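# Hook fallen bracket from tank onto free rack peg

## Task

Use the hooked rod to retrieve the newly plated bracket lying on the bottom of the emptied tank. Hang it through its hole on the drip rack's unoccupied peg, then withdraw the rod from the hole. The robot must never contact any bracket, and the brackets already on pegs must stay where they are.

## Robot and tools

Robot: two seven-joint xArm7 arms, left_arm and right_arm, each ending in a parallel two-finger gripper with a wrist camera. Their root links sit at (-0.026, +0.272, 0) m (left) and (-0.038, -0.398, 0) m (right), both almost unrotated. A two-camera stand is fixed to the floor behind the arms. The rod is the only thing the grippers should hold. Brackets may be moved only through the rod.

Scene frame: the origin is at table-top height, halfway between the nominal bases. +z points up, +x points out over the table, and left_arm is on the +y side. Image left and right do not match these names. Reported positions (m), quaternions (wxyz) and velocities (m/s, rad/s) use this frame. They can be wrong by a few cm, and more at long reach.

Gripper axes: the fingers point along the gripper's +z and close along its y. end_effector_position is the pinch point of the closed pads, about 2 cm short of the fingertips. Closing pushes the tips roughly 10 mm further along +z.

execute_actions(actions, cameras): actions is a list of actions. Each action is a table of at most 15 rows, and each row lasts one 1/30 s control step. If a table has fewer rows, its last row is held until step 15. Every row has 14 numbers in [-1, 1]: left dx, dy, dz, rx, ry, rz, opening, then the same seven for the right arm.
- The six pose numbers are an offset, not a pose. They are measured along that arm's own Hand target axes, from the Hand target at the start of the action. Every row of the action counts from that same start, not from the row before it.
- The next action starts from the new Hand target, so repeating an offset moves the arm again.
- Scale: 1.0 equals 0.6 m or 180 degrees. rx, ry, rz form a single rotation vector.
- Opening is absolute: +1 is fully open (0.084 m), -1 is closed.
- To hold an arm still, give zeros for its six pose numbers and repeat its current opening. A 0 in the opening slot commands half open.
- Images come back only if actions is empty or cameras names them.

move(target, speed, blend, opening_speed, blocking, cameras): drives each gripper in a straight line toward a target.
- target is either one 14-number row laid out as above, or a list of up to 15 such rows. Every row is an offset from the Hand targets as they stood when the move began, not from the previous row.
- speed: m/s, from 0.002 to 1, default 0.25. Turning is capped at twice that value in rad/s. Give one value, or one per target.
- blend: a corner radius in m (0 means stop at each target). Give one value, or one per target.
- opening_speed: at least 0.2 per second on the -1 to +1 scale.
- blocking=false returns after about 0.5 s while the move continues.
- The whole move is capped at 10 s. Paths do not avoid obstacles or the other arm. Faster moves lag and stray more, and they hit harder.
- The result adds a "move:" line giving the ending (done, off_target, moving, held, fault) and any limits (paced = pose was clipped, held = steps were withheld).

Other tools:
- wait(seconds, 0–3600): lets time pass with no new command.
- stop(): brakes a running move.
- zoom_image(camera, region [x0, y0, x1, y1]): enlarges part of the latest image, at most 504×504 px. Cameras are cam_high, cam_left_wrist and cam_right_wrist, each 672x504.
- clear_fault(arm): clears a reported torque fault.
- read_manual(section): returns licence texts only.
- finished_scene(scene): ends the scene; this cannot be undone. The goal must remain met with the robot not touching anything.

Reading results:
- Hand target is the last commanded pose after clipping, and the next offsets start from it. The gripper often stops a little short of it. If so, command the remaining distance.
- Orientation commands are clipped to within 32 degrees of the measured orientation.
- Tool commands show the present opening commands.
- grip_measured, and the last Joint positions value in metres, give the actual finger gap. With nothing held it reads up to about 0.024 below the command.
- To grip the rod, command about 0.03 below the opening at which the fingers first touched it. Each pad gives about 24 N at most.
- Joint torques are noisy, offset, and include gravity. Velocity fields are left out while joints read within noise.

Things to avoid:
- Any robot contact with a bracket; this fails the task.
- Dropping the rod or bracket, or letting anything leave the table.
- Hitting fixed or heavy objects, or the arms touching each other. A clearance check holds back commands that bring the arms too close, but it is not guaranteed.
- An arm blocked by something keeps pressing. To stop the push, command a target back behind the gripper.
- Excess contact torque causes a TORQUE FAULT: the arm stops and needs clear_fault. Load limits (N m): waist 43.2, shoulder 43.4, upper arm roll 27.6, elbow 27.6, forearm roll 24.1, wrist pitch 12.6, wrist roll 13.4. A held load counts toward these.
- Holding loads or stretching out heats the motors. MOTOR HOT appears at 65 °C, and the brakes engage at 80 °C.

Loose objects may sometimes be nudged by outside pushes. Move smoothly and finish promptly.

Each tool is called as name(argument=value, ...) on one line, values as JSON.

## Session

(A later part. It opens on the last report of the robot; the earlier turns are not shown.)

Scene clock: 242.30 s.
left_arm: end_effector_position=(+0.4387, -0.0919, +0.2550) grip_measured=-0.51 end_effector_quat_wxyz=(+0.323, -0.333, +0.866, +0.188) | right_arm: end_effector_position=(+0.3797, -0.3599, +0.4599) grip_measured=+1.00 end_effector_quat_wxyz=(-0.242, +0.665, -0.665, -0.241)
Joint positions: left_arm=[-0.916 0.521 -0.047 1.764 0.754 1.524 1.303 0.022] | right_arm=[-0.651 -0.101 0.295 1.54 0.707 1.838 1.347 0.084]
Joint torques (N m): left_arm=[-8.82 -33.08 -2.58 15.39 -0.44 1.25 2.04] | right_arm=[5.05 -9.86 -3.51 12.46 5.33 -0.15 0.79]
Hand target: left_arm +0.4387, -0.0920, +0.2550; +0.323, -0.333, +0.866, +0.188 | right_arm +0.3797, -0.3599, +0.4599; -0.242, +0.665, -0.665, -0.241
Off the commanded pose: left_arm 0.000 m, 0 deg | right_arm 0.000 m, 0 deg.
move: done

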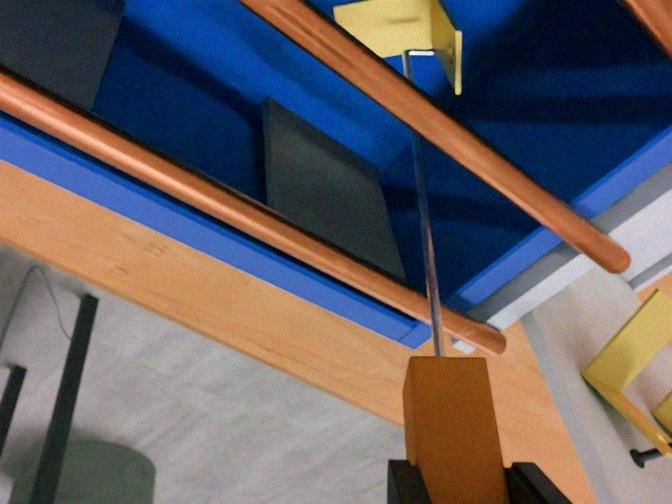

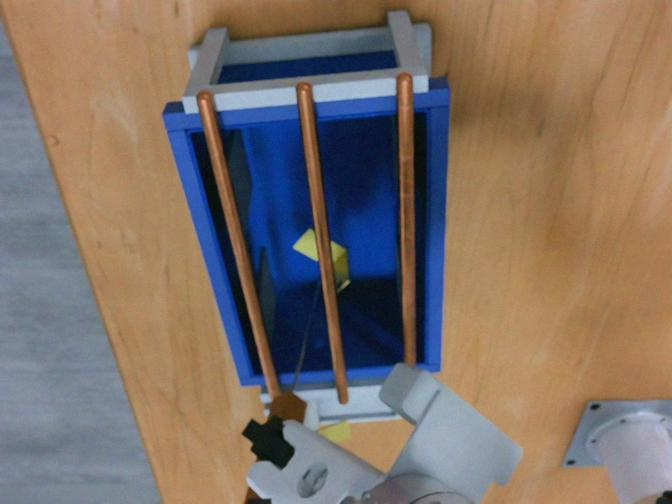

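move(target=[[-0.0005,0.0003,-0.0042,0,0,0,-0.7,0,0,0,0,0,0,1],[0.0011,0.0201,-0.0026,0,0,0,-0.7,0,0,0,0,0,0,1]], cameras=["cam_left_wrist","cam_right_wrist"], speed=0.04)

zoom_image(camera="cam_left_wrist", region=[390, 0, 480, 105])

zoom_image(camera="cam_right_wrist", region=[290, 220, 370, 300])

Scene clock: 261.63 s.
left_arm: end_effector_position=(+0.4292, -0.0846, +0.2570) grip_measured=-0.51 end_effector_quat_wxyz=(+0.323, -0.333, +0.866, +0.188) | right_arm: end_effector_position=(+0.3797, -0.3599, +0.4599) grip_measured=+1.00 end_effector_quat_wxyz=(-0.242, +0.665, -0.665, -0.241)
Joint positions: left_arm=[-0.917 0.476 -0.051 1.702 0.752 1.515 1.288 0.022] | right_arm=[-0.651 -0.101 0.295 1.54 0.707 1.838 1.347 0.084]
Joint torques (N m): left_arm=[8.49 -50.55 -2.76 11.98 0.35 -2.68 -2.2] | right_arm=[5.26 -9.83 -3.6 12.54 5.41 -0.15 0.57]
Hand target: left_arm +0.4293, -0.0846, +0.2570; +0.323, -0.333, +0.866, +0.188 | right_arm +0.3797, -0.3599, +0.4599; -0.242, +0.665, -0.665, -0.241
Off the commanded pose: left_arm 0.000 m, 0 deg | right_arm 0.000 m, 0 deg.
move: done

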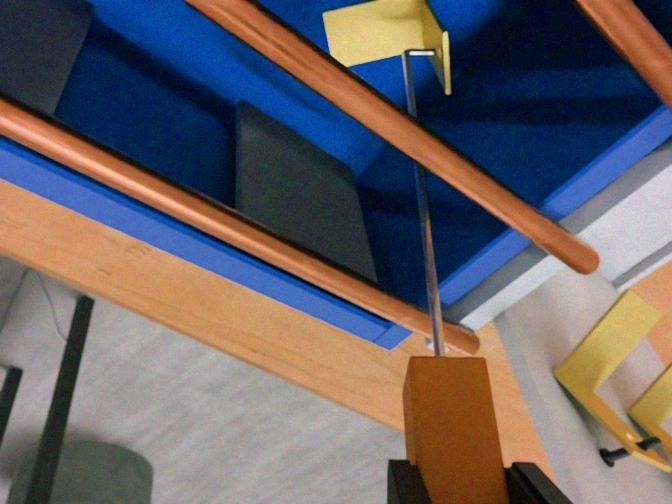

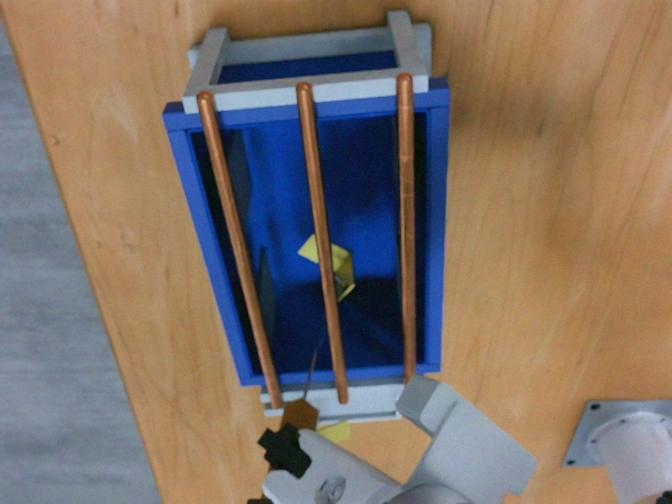

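Scaled by 4.800 from the camera's image (finer frame: 960x720).

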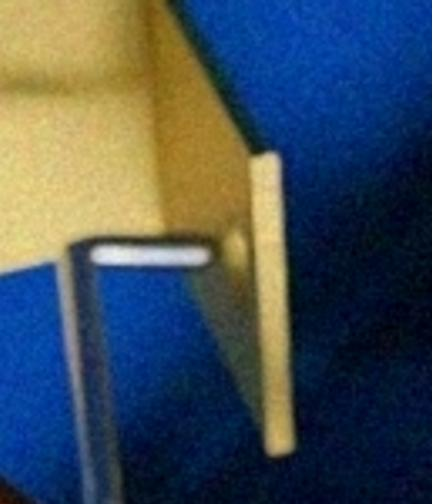

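Scaled by 6.300 from the camera's image (finer frame: 960x720).

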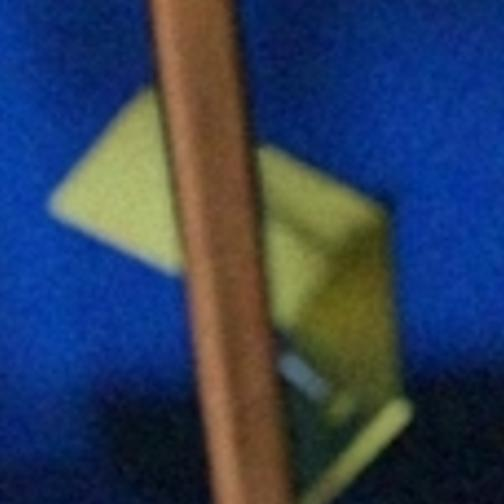

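zoom_image(camera="cam_right_wrist", region=[328, 262, 360, 302])

zoom_image(camera="cam_left_wrist", region=[420, 30, 455, 70])

Scaled by 12.600 from the camera's image (finer frame: 960x720).

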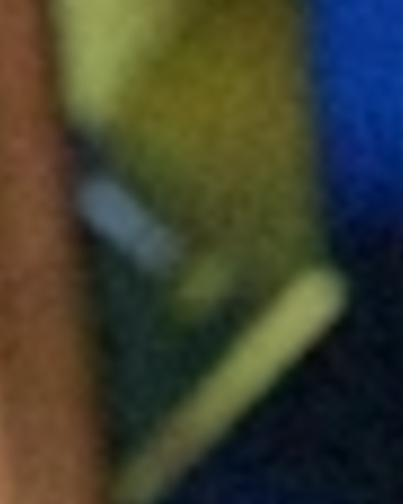

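Scaled by 12.600 from the camera's image (finer frame: 960x720).

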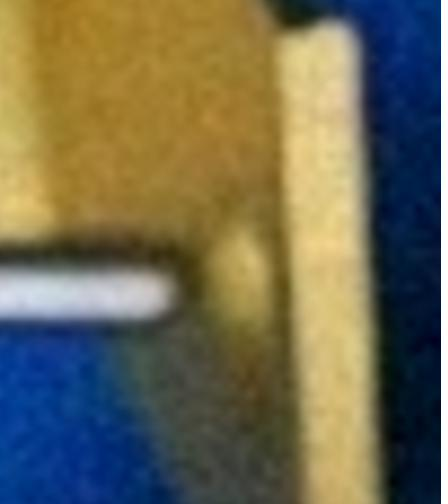

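move(target=[[0,0,0,0,0,0,-0.7,0.043,-0.283,0.051,0.0483,0.0886,0.3838,1],[0,0,0,0,0,0,-0.7,-0.041,-0.292,0.441,0.0966,0.1772,0.7677,1]], cameras=["cam_high","cam_right_wrist"], speed=0.3, blend=[0.04,0])

Scene clock: 298.67 s.
left_arm: end_effector_position=(+0.4293, -0.0846, +0.2570) grip_measured=-0.51 end_effector_quat_wxyz=(+0.323, -0.333, +0.866, +0.188) | right_arm: end_effector_position=(+0.5542, -0.1713, +0.2725) grip_measured=+1.00 end_effector_quat_wxyz=(-0.190, +0.380, +0.900, +0.099)
Joint positions: left_arm=[-0.917 0.476 -0.051 1.702 0.752 1.515 1.288 0.022] | right_arm=[0.132 0.993 0.239 2.707 0.208 1.891 4.288 0.084]
Joint torques (N m): left_arm=[8.91 -50.18 -2.63 11.78 3.54 -2.74 -1.89] | right_arm=[-5.68 -29.33 4.49 12.11 -1.2 -2.57 1.3]
Hand target: left_arm +0.4293, -0.0846, +0.2570; +0.323, -0.333, +0.866, +0.188 | right_arm +0.5550, -0.1712, +0.2729; -0.208, +0.375, +0.900, +0.081
Off the commanded pose: left_arm 0.000 m, 0 deg | right_arm 0.001 m, 3 deg.
elbow stopped short (right arm): the move would have taken joint 4 (elbow) straighter than the controller allows.
move: off_target (right_arm)

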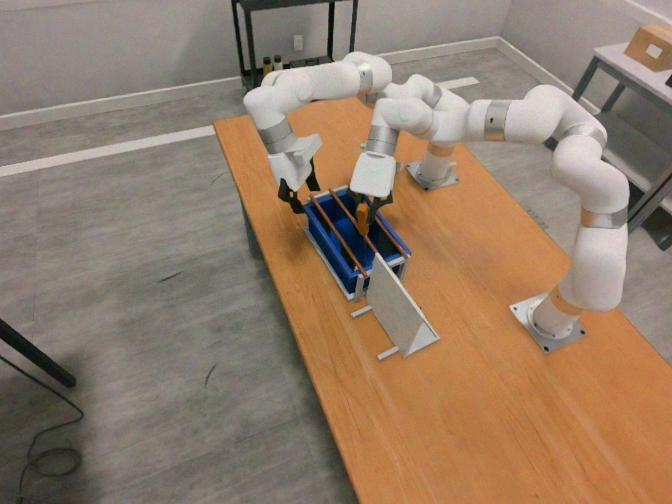

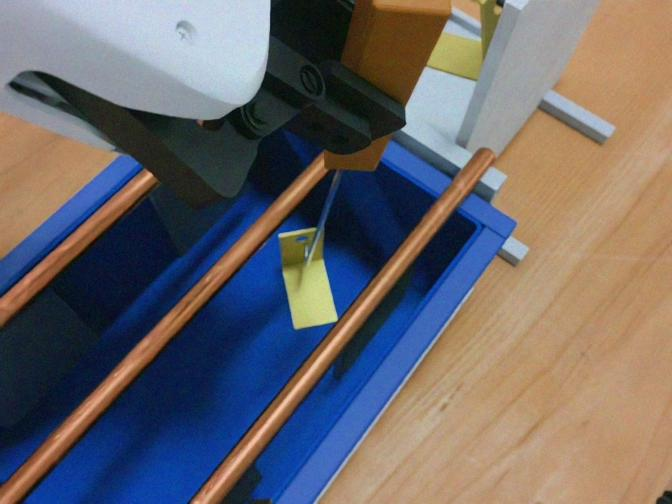

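Great view.

zoom_image(camera="cam_right_wrist", region=[260, 210, 350, 290])

Scaled by 5.600 from the camera's image (finer frame: 960x720).

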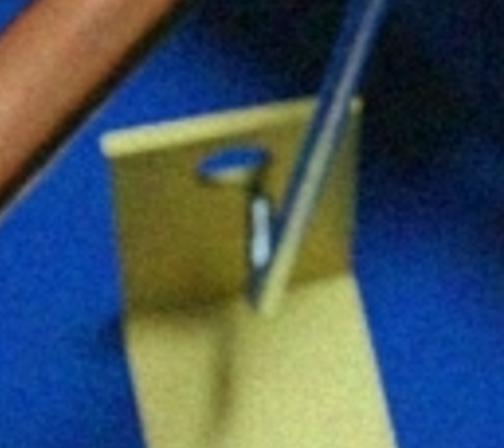

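move(target=[-0.0006,-0.0026,-0.0085,0,0,0,-0.7,0,0,0,0,0,0,1], cameras=["cam_left_wrist","cam_right_wrist"], speed=0.04)

zoom_image(camera="cam_right_wrist", region=[250, 170, 370, 290])

zoom_image(camera="cam_left_wrist", region=[390, 0, 480, 105])

Scene clock: 353.37 s.
left_arm: end_effector_position=(+0.4283, -0.0882, +0.2608) grip_measured=-0.51 end_effector_quat_wxyz=(+0.323, -0.333, +0.866, +0.188) | right_arm: end_effector_position=(+0.5542, -0.1714, +0.2725) grip_measured=+1.00 end_effector_quat_wxyz=(-0.190, +0.380, +0.900, +0.099)
Joint positions: left_arm=[-0.922 0.483 -0.052 1.724 0.751 1.529 1.293 0.022] | right_arm=[0.132 0.993 0.239 2.707 0.208 1.891 4.288 0.084]
Joint torques (N m): left_arm=[-9.2 -32.21 -3.09 15.39 -1.28 1.56 2.24] | right_arm=[-5.38 -29.12 4.27 11.6 -0.98 -2.6 1.23]
Hand target: left_arm +0.4283, -0.0883, +0.2608; +0.323, -0.333, +0.866, +0.188 | right_arm +0.5542, -0.1714, +0.2725; -0.190, +0.380, +0.900, +0.099 (not the last commanded pose)
Off the commanded pose: left_arm 0.000 m, 0 deg | right_arm 0.001 m, 3 deg.
move: done

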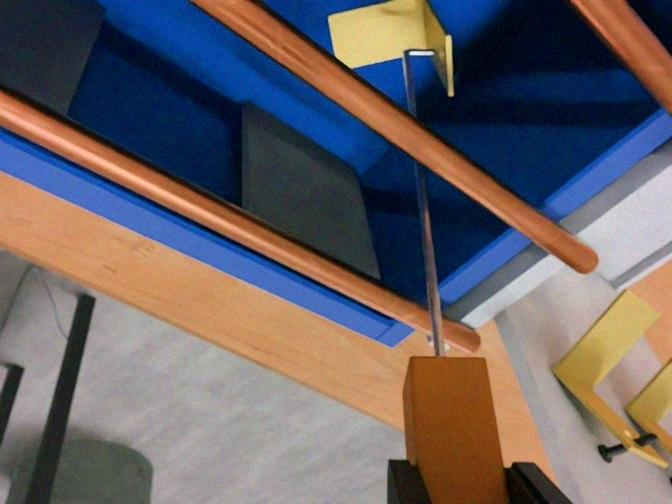

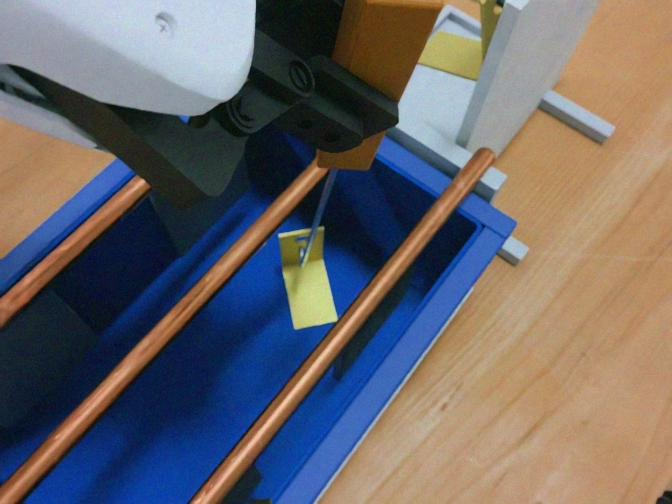

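Scaled by 4.200 from the camera's image (finer frame: 960x720).

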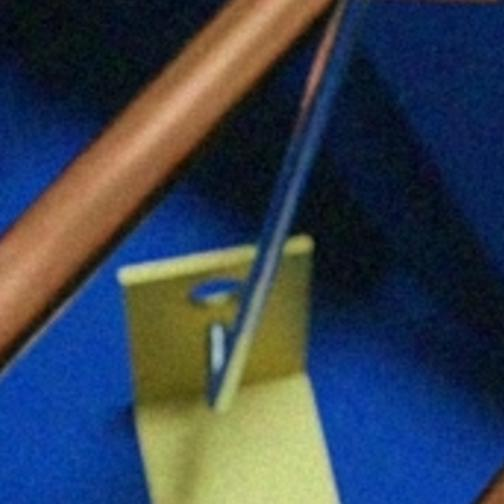

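Scaled by 4.800 from the camera's image (finer frame: 960x720).

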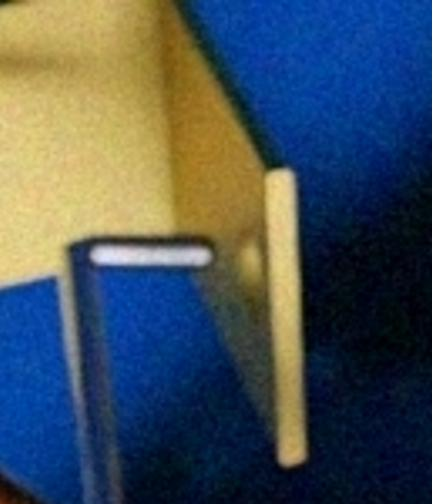

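move(target=[[-0.012,-0.0125,0.0065,-0.0076,0.0118,0.009,-0.7,0,0,0,0,0,0,1],[-0.0105,0.0065,0.0078,-0.0076,0.0118,0.009,-0.7,0,0,0,0,0,0,1]], cameras=["cam_left_wrist","cam_right_wrist"], speed=0.04)

zoom_image(camera="cam_right_wrist", region=[250, 170, 370, 290])

zoom_image(camera="cam_left_wrist", region=[390, 0, 480, 105])

Scene clock: 368.83 s.
left_arm: end_effector_position=(+0.4312, -0.0801, +0.2621) grip_measured=-0.51 end_effector_quat_wxyz=(+0.300, -0.328, +0.874, +0.197) | right_arm: end_effector_position=(+0.5542, -0.1714, +0.2725) grip_measured=+1.00 end_effector_quat_wxyz=(-0.190, +0.380, +0.900, +0.099)
Joint positions: left_arm=[-0.896 0.483 -0.055 1.741 0.717 1.543 1.351 0.022] | right_arm=[0.132 0.993 0.239 2.707 0.208 1.891 4.288 0.084]
Joint torques (N m): left_arm=[8.86 -51.01 -3.16 11.89 -0.38 -2.88 -1.92] | right_arm=[-5.24 -29.3 4.28 10.96 -1.05 -2.51 1.28]
Hand target: left_arm +0.4312, -0.0801, +0.2621; +0.300, -0.328, +0.874, +0.197 | right_arm +0.5542, -0.1714, +0.2725; -0.190, +0.380, +0.900, +0.099
Off the commanded pose: left_arm 0.000 m, 0 deg | right_arm 0.000 m, 0 deg.
move: done

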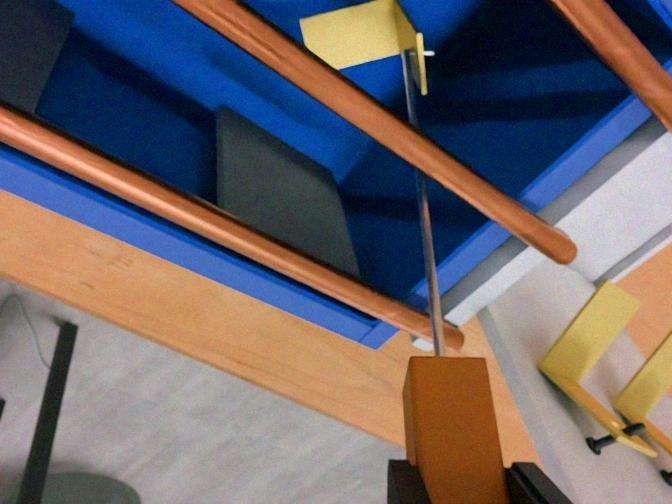

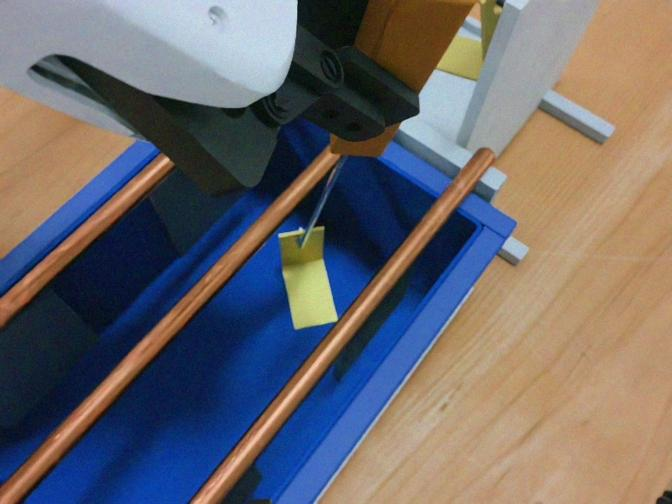

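Scaled by 4.200 from the camera's image (finer frame: 960x720).

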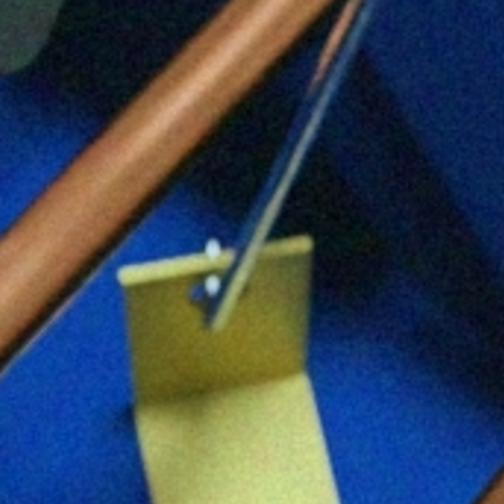

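Scaled by 4.800 from the camera's image (finer frame: 960x720).

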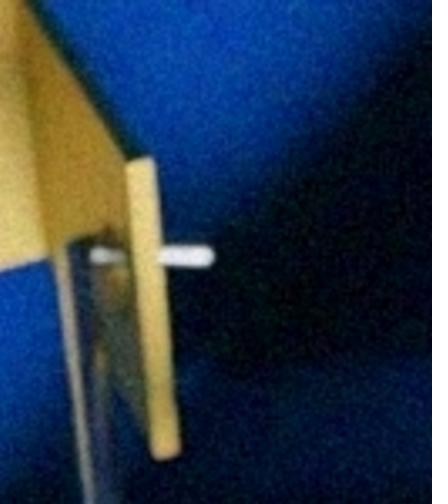

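move(target=[-0.0273,0.0061,-0.0309,0,0,0,-0.7,0,0,0,0,0,0,1], cameras=["cam_left_wrist","cam_right_wrist"], speed=0.04)

zoom_image(camera="cam_right_wrist", region=[250, 170, 370, 290])

zoom_image(camera="cam_left_wrist", region=[370, 0, 480, 105])

Scene clock: 376.00 s.
left_arm: end_effector_position=(+0.4313, -0.0801, +0.2871) grip_measured=-0.51 end_effector_quat_wxyz=(+0.300, -0.328, +0.874, +0.197) | right_arm: end_effector_position=(+0.5542, -0.1714, +0.2725) grip_measured=+1.00 end_effector_quat_wxyz=(-0.190, +0.380, +0.900, +0.099)
Joint positions: left_arm=[-0.901 0.475 -0.055 1.795 0.715 1.593 1.388 0.022] | right_arm=[0.132 0.993 0.239 2.707 0.208 1.891 4.288 0.084]
Joint torques (N m): left_arm=[-9.03 -48.09 1.94 15.63 -0.98 1.37 2.38] | right_arm=[-5.41 -29.25 4.21 10.37 -1.14 -2.4 1.27]
Hand target: left_arm +0.4313, -0.0801, +0.2871; +0.300, -0.328, +0.874, +0.197 | right_arm +0.5542, -0.1714, +0.2725; -0.190, +0.380, +0.900, +0.099
Off the commanded pose: left_arm 0.000 m, 0 deg | right_arm 0.000 m, 0 deg.
move: done

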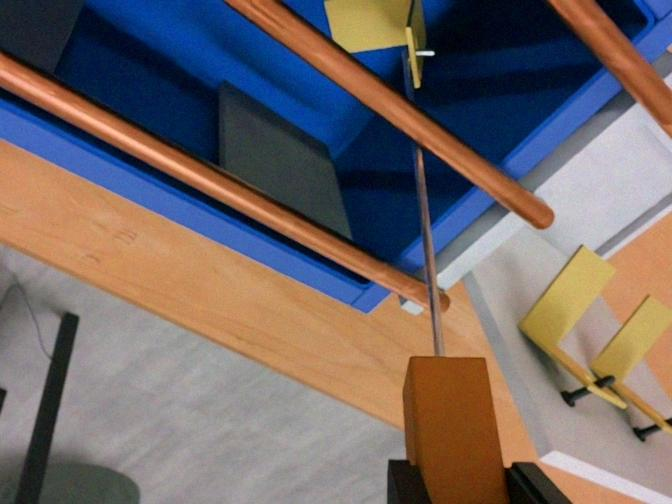

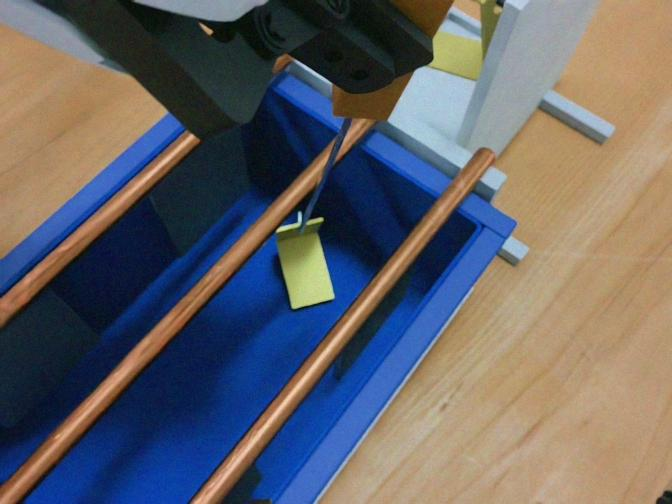

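Scaled by 4.200 from the camera's image (finer frame: 960x720).

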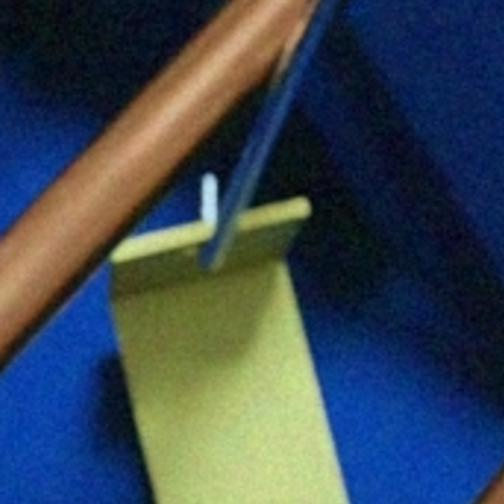

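Scaled by 4.582 from the camera's image (finer frame: 960x720).

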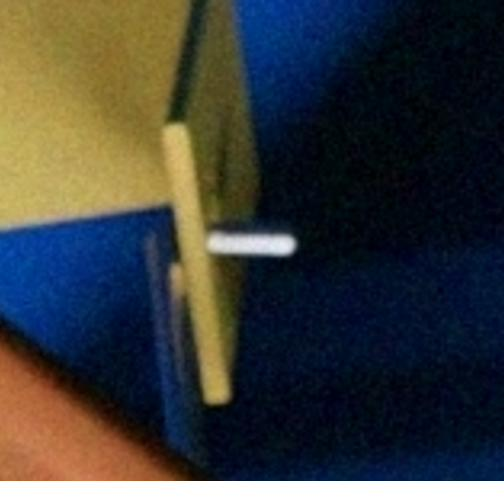

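move(target=[[-0.0463,-0.0432,0.0053,0,0,0,-0.7,0,0,0,0,0,0,1],[0.0032,-0.005,-0.0357,0.1671,-0.0716,0.1371,-0.7,0,0,0,0,0,0,1]], cameras=["cam_left_wrist","cam_right_wrist"], speed=[0.05,0.1])

Scene clock: 402.83 s.
left_arm: end_effector_position=(+0.4237, -0.0947, +0.3013) grip_measured=-0.51 end_effector_quat_wxyz=(+0.420, -0.024, +0.905, +0.059) | right_arm: end_effector_position=(+0.5542, -0.1714, +0.2725) grip_measured=+1.00 end_effector_quat_wxyz=(-0.190, +0.380, +0.900, +0.099)
Joint positions: left_arm=[-0.835 0.059 -0.078 1.154 1.039 0.907 1.579 0.022] | right_arm=[0.132 0.993 0.239 2.707 0.208 1.891 4.288 0.084]
Joint torques (N m): left_arm=[8.4 -40.25 2.83 12.61 4.74 -3.02 2.47] | right_arm=[-5.31 -29.35 4.35 10.36 -0.98 -2.33 1.3]
Hand target: left_arm +0.4237, -0.0947, +0.3013; +0.420, -0.024, +0.905, +0.059 | right_arm +0.5542, -0.1714, +0.2725; -0.190, +0.380, +0.900, +0.099
Off the commanded pose: left_arm 0.000 m, 0 deg | right_arm 0.000 m, 0 deg.
move: done

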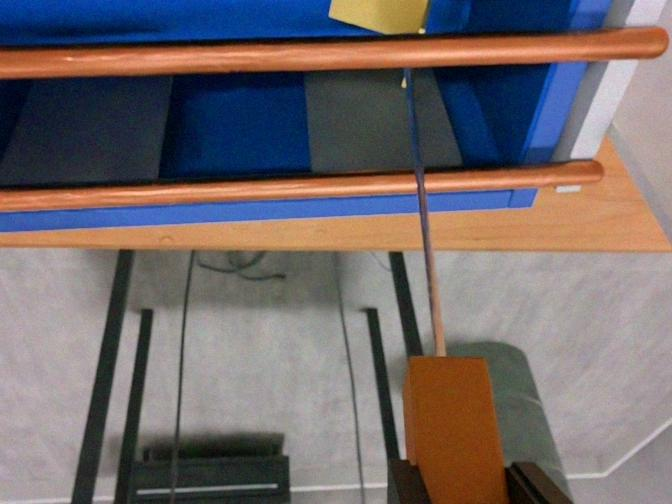

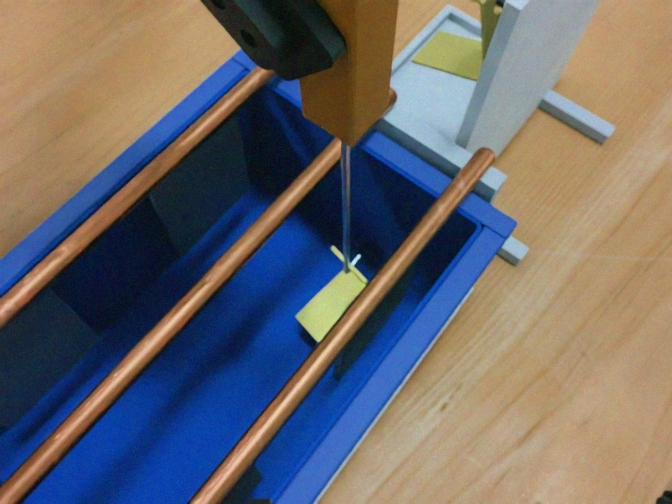

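move(target=[-0.2115,0.0247,-0.1818,0,0,0,-0.7,0,0,0,0,0,0,1], cameras=["cam_left_wrist","cam_right_wrist"], speed=0.08)

Scene clock: 419.50 s.
left_arm: end_effector_position=(+0.4217, -0.0946, +0.4693) grip_measured=-0.51 end_effector_quat_wxyz=(+0.420, -0.024, +0.905, +0.059) | right_arm: end_effector_position=(+0.5542, -0.1714, +0.2725) grip_measured=+1.00 end_effector_quat_wxyz=(-0.190, +0.380, +0.900, +0.099)
Joint positions: left_arm=[-0.854 0.01 -0.101 1.52 0.842 1.187 1.937 0.022] | right_arm=[0.132 0.993 0.239 2.707 0.208 1.891 4.288 0.084]
Joint torques (N m): left_arm=[-8.67 -19.42 -2.83 16.3 -1.51 0.15 2.34] | right_arm=[-5.34 -29.24 4.34 10.32 -1.01 -2.33 1.21]
Hand target: left_arm +0.4217, -0.0946, +0.4693; +0.420, -0.024, +0.905, +0.059 | right_arm +0.5542, -0.1714, +0.2725; -0.190, +0.380, +0.900, +0.099
Off the commanded pose: left_arm 0.000 m, 0 deg | right_arm 0.000 m, 0 deg.
move: done

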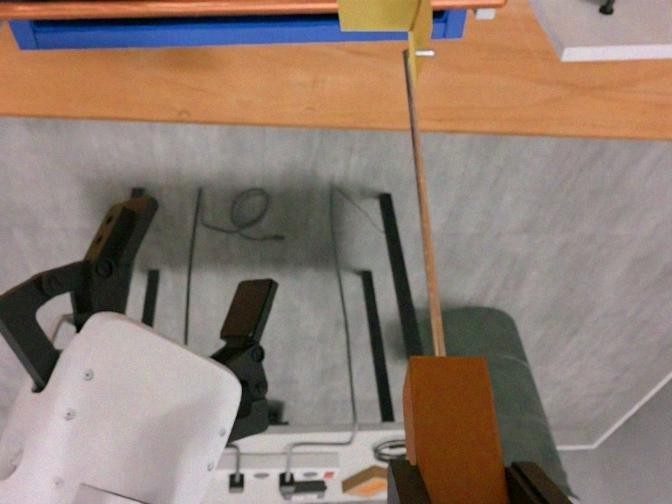

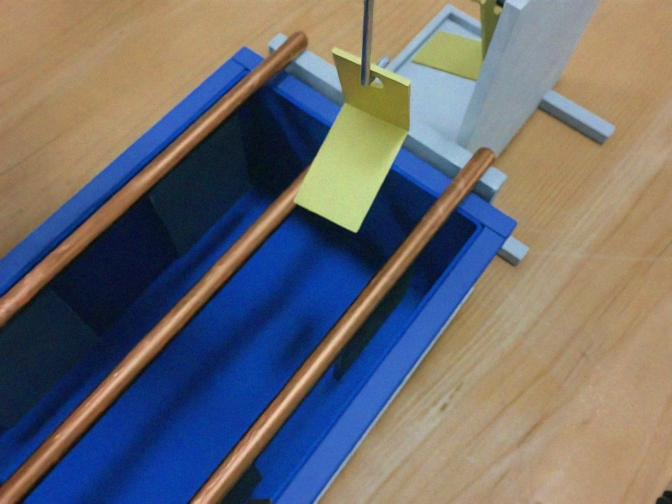

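move(target=[[0.095,0.0172,-0.1368,0,0,0,-0.7,0,0,0,0,0,0,1],[0.1033,0.4883,-0.0823,0.4045,-0.0461,0.3394,-0.7,0,0,0,0,0,0,1]], cameras=["all"], speed=0.13, blend=[0.03,0])

Scene clock: 450.43 s.
left_arm: end_effector_position=(+0.3170, +0.1901, +0.4791) grip_measured=-0.51 end_effector_quat_wxyz=(+0.326, +0.654, +0.627, -0.271) | right_arm: end_effector_position=(+0.5542, -0.1714, +0.2725) grip_measured=+1.00 end_effector_quat_wxyz=(-0.190, +0.380, +0.900, +0.099)
Joint positions: left_arm=[-1.584 -1.33 0.783 1.148 0.365 1.446 3.899 0.022] | right_arm=[0.132 0.993 0.239 2.707 0.208 1.891 4.288 0.084]
Joint torques (N m): left_arm=[-8.73 10.95 -13.68 7.6 -5 -0.61 2.26] | right_arm=[-5.02 -29.18 4.33 10.43 -1.35 -2.14 1.31]
Hand target: left_arm +0.3170, +0.1901, +0.4791; +0.326, +0.654, +0.627, -0.271 | right_arm +0.5542, -0.1714, +0.2725; -0.190, +0.380, +0.900, +0.099
Off the commanded pose: left_arm 0.000 m, 0 deg | right_arm 0.000 m, 0 deg.
move: done

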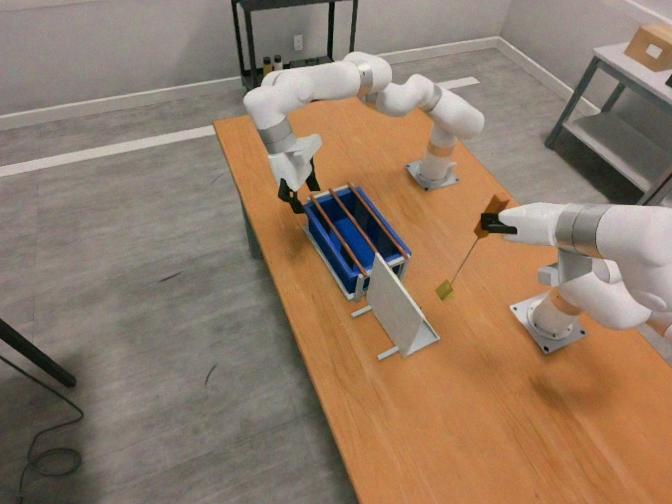

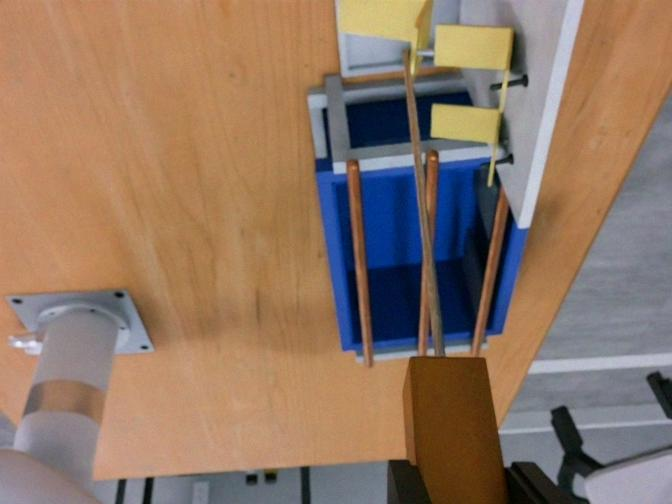

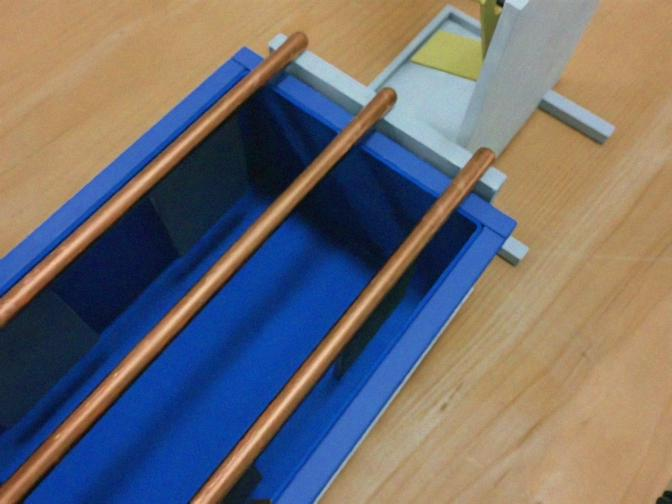

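move(target=[[0,0,0,0,0,0,-0.7,0.1495,-0.3025,-0.2143,-0.187,0.0755,0.2,0],[0,0,0,0,0,0,-0.7,0.451,-0.293,0.091,-0.3737,0.151,0.4007,0],[0,0,0,0,0,0,-0.7,0.518,-0.156,0.309,-0.3737,0.151,0.4007,0]], cameras=["cam_high","cam_right_wrist"], speed=0.3, blend=[0.05,0.04,0])

Scene clock: 465.97 s.
left_arm: end_effector_position=(+0.3170, +0.1901, +0.4791) grip_measured=-0.51 end_effector_quat_wxyz=(+0.326, +0.654, +0.627, -0.271) | right_arm: end_effector_position=(+0.2388, +0.0248, +0.2307) grip_measured=-0.01 end_effector_quat_wxyz=(-0.165, +0.809, +0.265, +0.498)
Joint positions: left_arm=[-1.584 -1.33 0.783 1.148 0.365 1.446 3.899 0.022] | right_arm=[-0.335 -1.243 1.529 0.654 2.138 0.352 5.385 0.044]
Joint torques (N m): left_arm=[-8.09 11.44 -13.36 7.73 -3.51 -0.66 2.37] | right_arm=[-5.32 5.33 -14.04 4.89 2.07 -0.62 -1.57]
Hand target: left_arm +0.3170, +0.1901, +0.4791; +0.326, +0.654, +0.627, -0.271 | right_arm +0.2388, +0.0249, +0.2307; -0.165, +0.809, +0.265, +0.498
Off the commanded pose: left_arm 0.000 m, 0 deg | right_arm 0.000 m, 0 deg.
move: done

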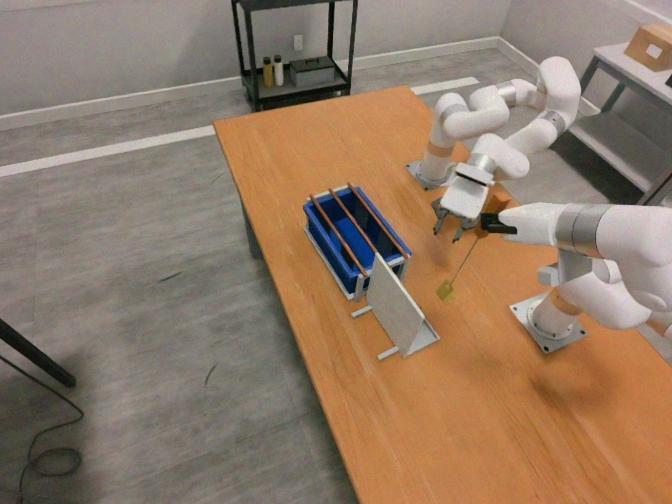

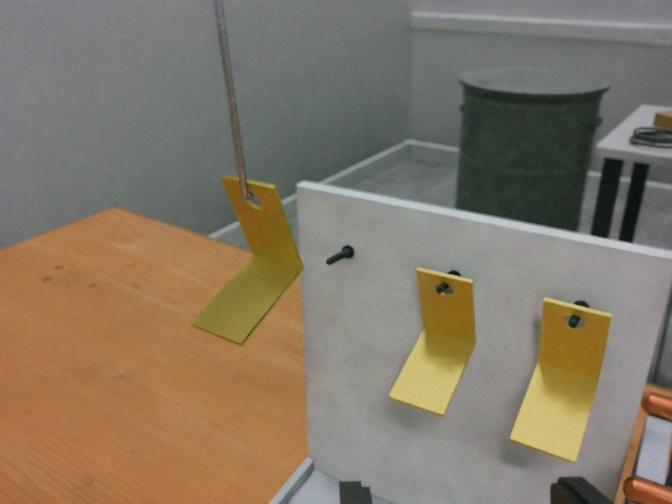

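zoom_image(camera="cam_right_wrist", region=[190, 150, 370, 290])

zoom_image(camera="cam_right_wrist", region=[410, 250, 510, 350])

Scaled by 2.800 from the camera's image (finer frame: 960x720).

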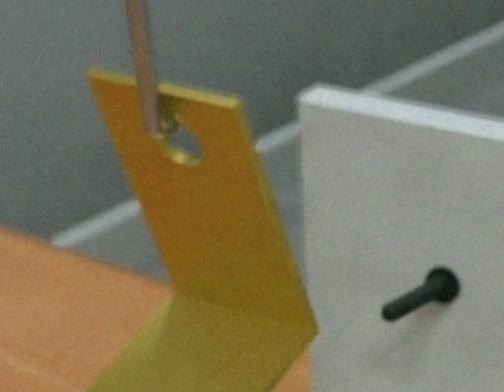

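Scaled by 5.040 from the camera's image (finer frame: 960x720).

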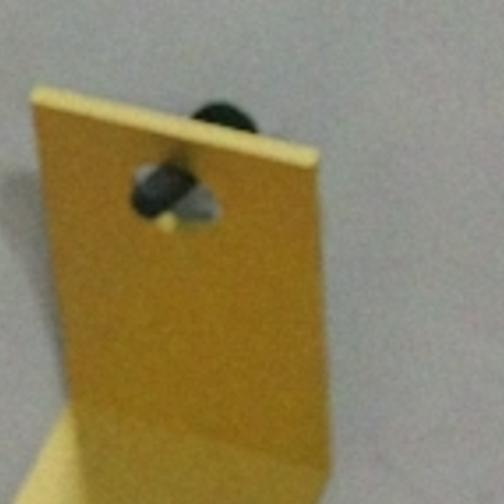

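move(target=[0.0617,0.0598,0.0517,0,0,0,-0.7,0,0,0,0,0,0,0], cameras=["cam_left_wrist","cam_right_wrist"], speed=0.08)

zoom_image(camera="cam_right_wrist", region=[260, 180, 380, 300])

Scene clock: 490.70 s.
left_arm: end_effector_position=(+0.3570, +0.1901, +0.4341) grip_measured=-0.51 end_effector_quat_wxyz=(+0.326, +0.654, +0.627, -0.271) | right_arm: end_effector_position=(+0.2388, +0.0249, +0.2307) grip_measured=-0.01 end_effector_quat_wxyz=(-0.165, +0.809, +0.265, +0.498)
Joint positions: left_arm=[-1.617 -1.356 0.906 1.124 0.44 1.384 3.968 0.022] | right_arm=[-0.335 -1.243 1.529 0.654 2.138 0.353 5.385 0.044]
Joint torques (N m): left_arm=[-8.55 11.34 -15.35 4.45 2.1 -5.41 2.34] | right_arm=[-5.29 5.68 -13.97 4.47 2.22 -0.51 -1.69]
Hand target: left_arm +0.3570, +0.1901, +0.4341; +0.326, +0.654, +0.627, -0.271 | right_arm +0.2388, +0.0249, +0.2307; -0.165, +0.809, +0.265, +0.498
Off the commanded pose: left_arm 0.000 m, 0 deg | right_arm 0.000 m, 0 deg.
move: done

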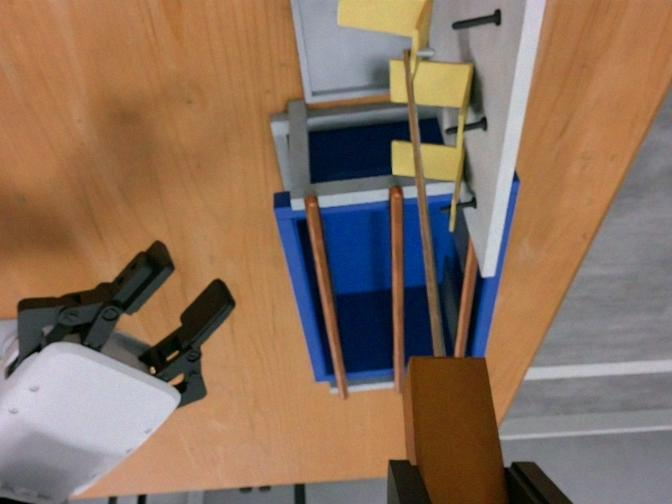

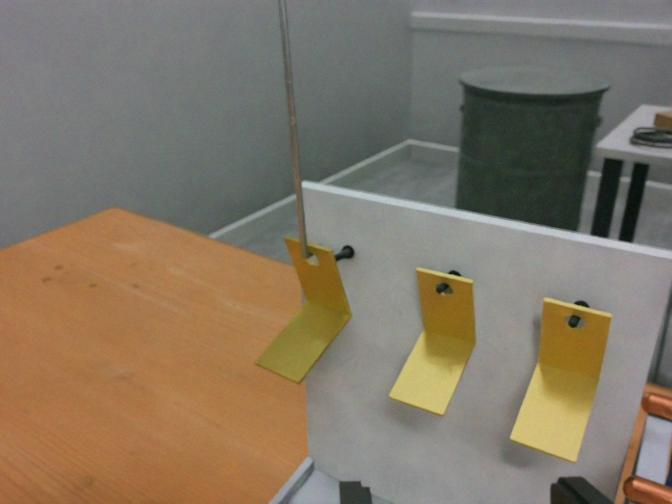

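Scaled by 4.200 from the camera's image (finer frame: 960x720).

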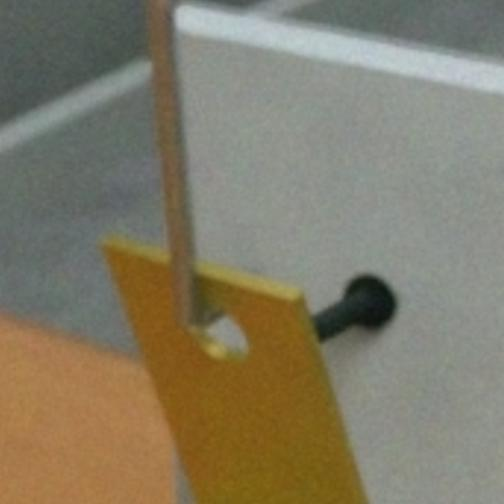

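move(target=[0.02,0.0033,0.007,0,0,0,-0.7,0,0,0,0,0,0,0], cameras=["cam_left_wrist","cam_right_wrist"], speed=0.05)

zoom_image(camera="cam_right_wrist", region=[270, 210, 370, 310])

zoom_image(camera="cam_left_wrist", region=[370, 0, 510, 100])

Scene clock: 511.60 s.
left_arm: end_effector_position=(+0.3600, +0.1946, +0.4224) grip_measured=-0.51 end_effector_quat_wxyz=(+0.326, +0.654, +0.627, -0.271) | right_arm: end_effector_position=(+0.2388, +0.0249, +0.2307) grip_measured=-0.01 end_effector_quat_wxyz=(-0.165, +0.809, +0.265, +0.498)
Joint positions: left_arm=[-1.607 -1.375 0.925 1.107 0.455 1.379 3.984 0.022] | right_arm=[-0.335 -1.243 1.529 0.654 2.138 0.353 5.385 0.044]
Joint torques (N m): left_arm=[8.8 10.9 -15.63 3.59 2.02 -5.44 2.26] | right_arm=[-5.31 5.76 -14.12 3.34 2.19 -0.7 -1.57]
Hand target: left_arm +0.3600, +0.1946, +0.4224; +0.326, +0.654, +0.627, -0.271 | right_arm +0.2388, +0.0249, +0.2307; -0.165, +0.809, +0.265, +0.498
Off the commanded pose: left_arm 0.000 m, 0 deg | right_arm 0.000 m, 0 deg.
move: done

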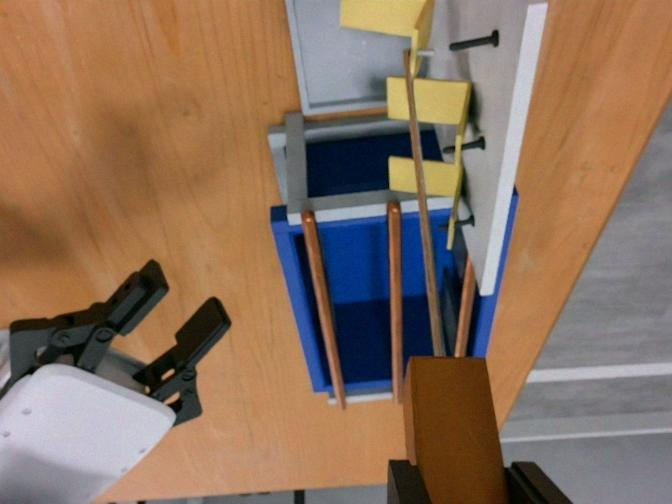

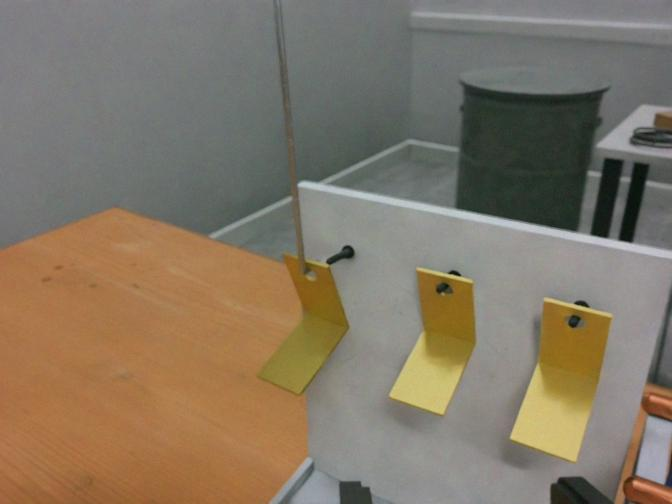

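Scaled by 5.040 from the camera's image (finer frame: 960x720).

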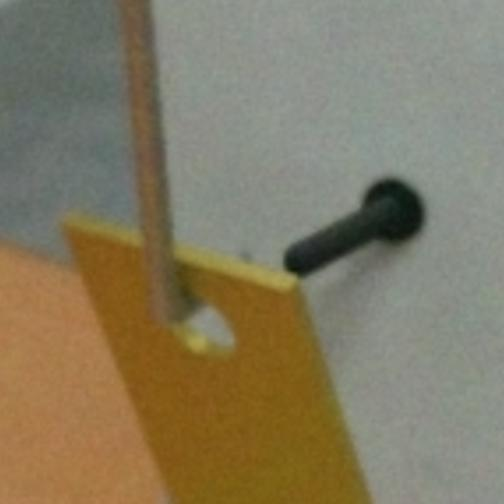

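Scaled by 3.600 from the camera's image (finer frame: 960x720).

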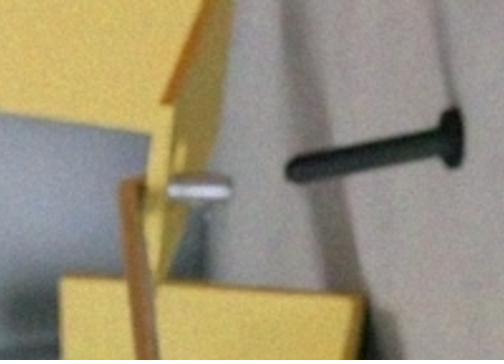

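move(target=[0.0007,0.0234,0.0006,0,0,0,-0.7,0,0,0,0,0,0,0], cameras=["cam_left_wrist","cam_right_wrist"], speed=0.04)

zoom_image(camera="cam_right_wrist", region=[290, 220, 370, 300])

zoom_image(camera="cam_left_wrist", region=[370, 0, 510, 100])

Scene clock: 525.73 s.
left_arm: end_effector_position=(+0.3740, +0.1946, +0.4231) grip_measured=-0.51 end_effector_quat_wxyz=(+0.326, +0.654, +0.627, -0.271) | right_arm: end_effector_position=(+0.2388, +0.0249, +0.2307) grip_measured=-0.01 end_effector_quat_wxyz=(-0.165, +0.809, +0.265, +0.498)
Joint positions: left_arm=[-1.64 -1.356 0.948 1.151 0.463 1.379 3.998 0.022] | right_arm=[-0.335 -1.243 1.529 0.654 2.138 0.353 5.385 0.044]
Joint torques (N m): left_arm=[-9.2 30.46 -16.4 6.88 1.81 -0.39 2.33] | right_arm=[-5.41 5.91 -14.1 3.24 2.08 -0.88 -1.45]
Hand target: left_arm +0.3740, +0.1946, +0.4231; +0.326, +0.654, +0.627, -0.271 | right_arm +0.2388, +0.0249, +0.2307; -0.165, +0.809, +0.265, +0.498
Off the commanded pose: left_arm 0.000 m, 0 deg | right_arm 0.000 m, 0 deg.
move: done

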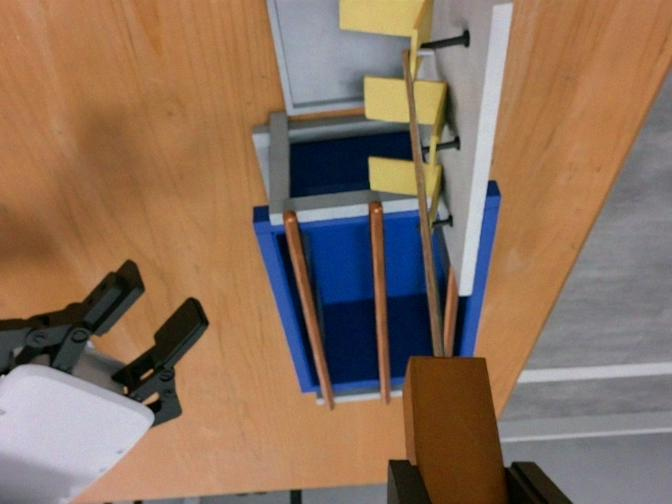

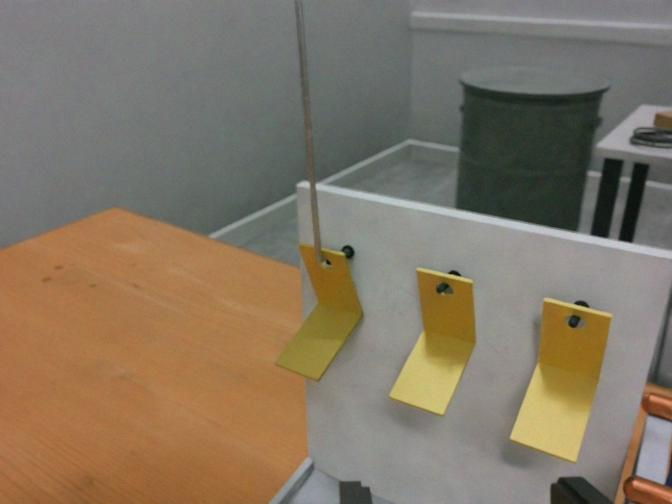

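Scaled by 6.300 from the camera's image (finer frame: 960x720).

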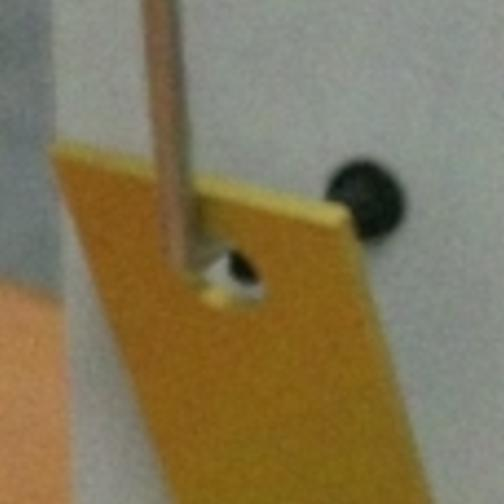

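Scaled by 3.600 from the camera's image (finer frame: 960x720).

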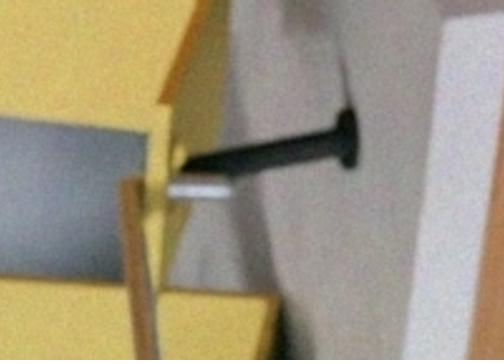

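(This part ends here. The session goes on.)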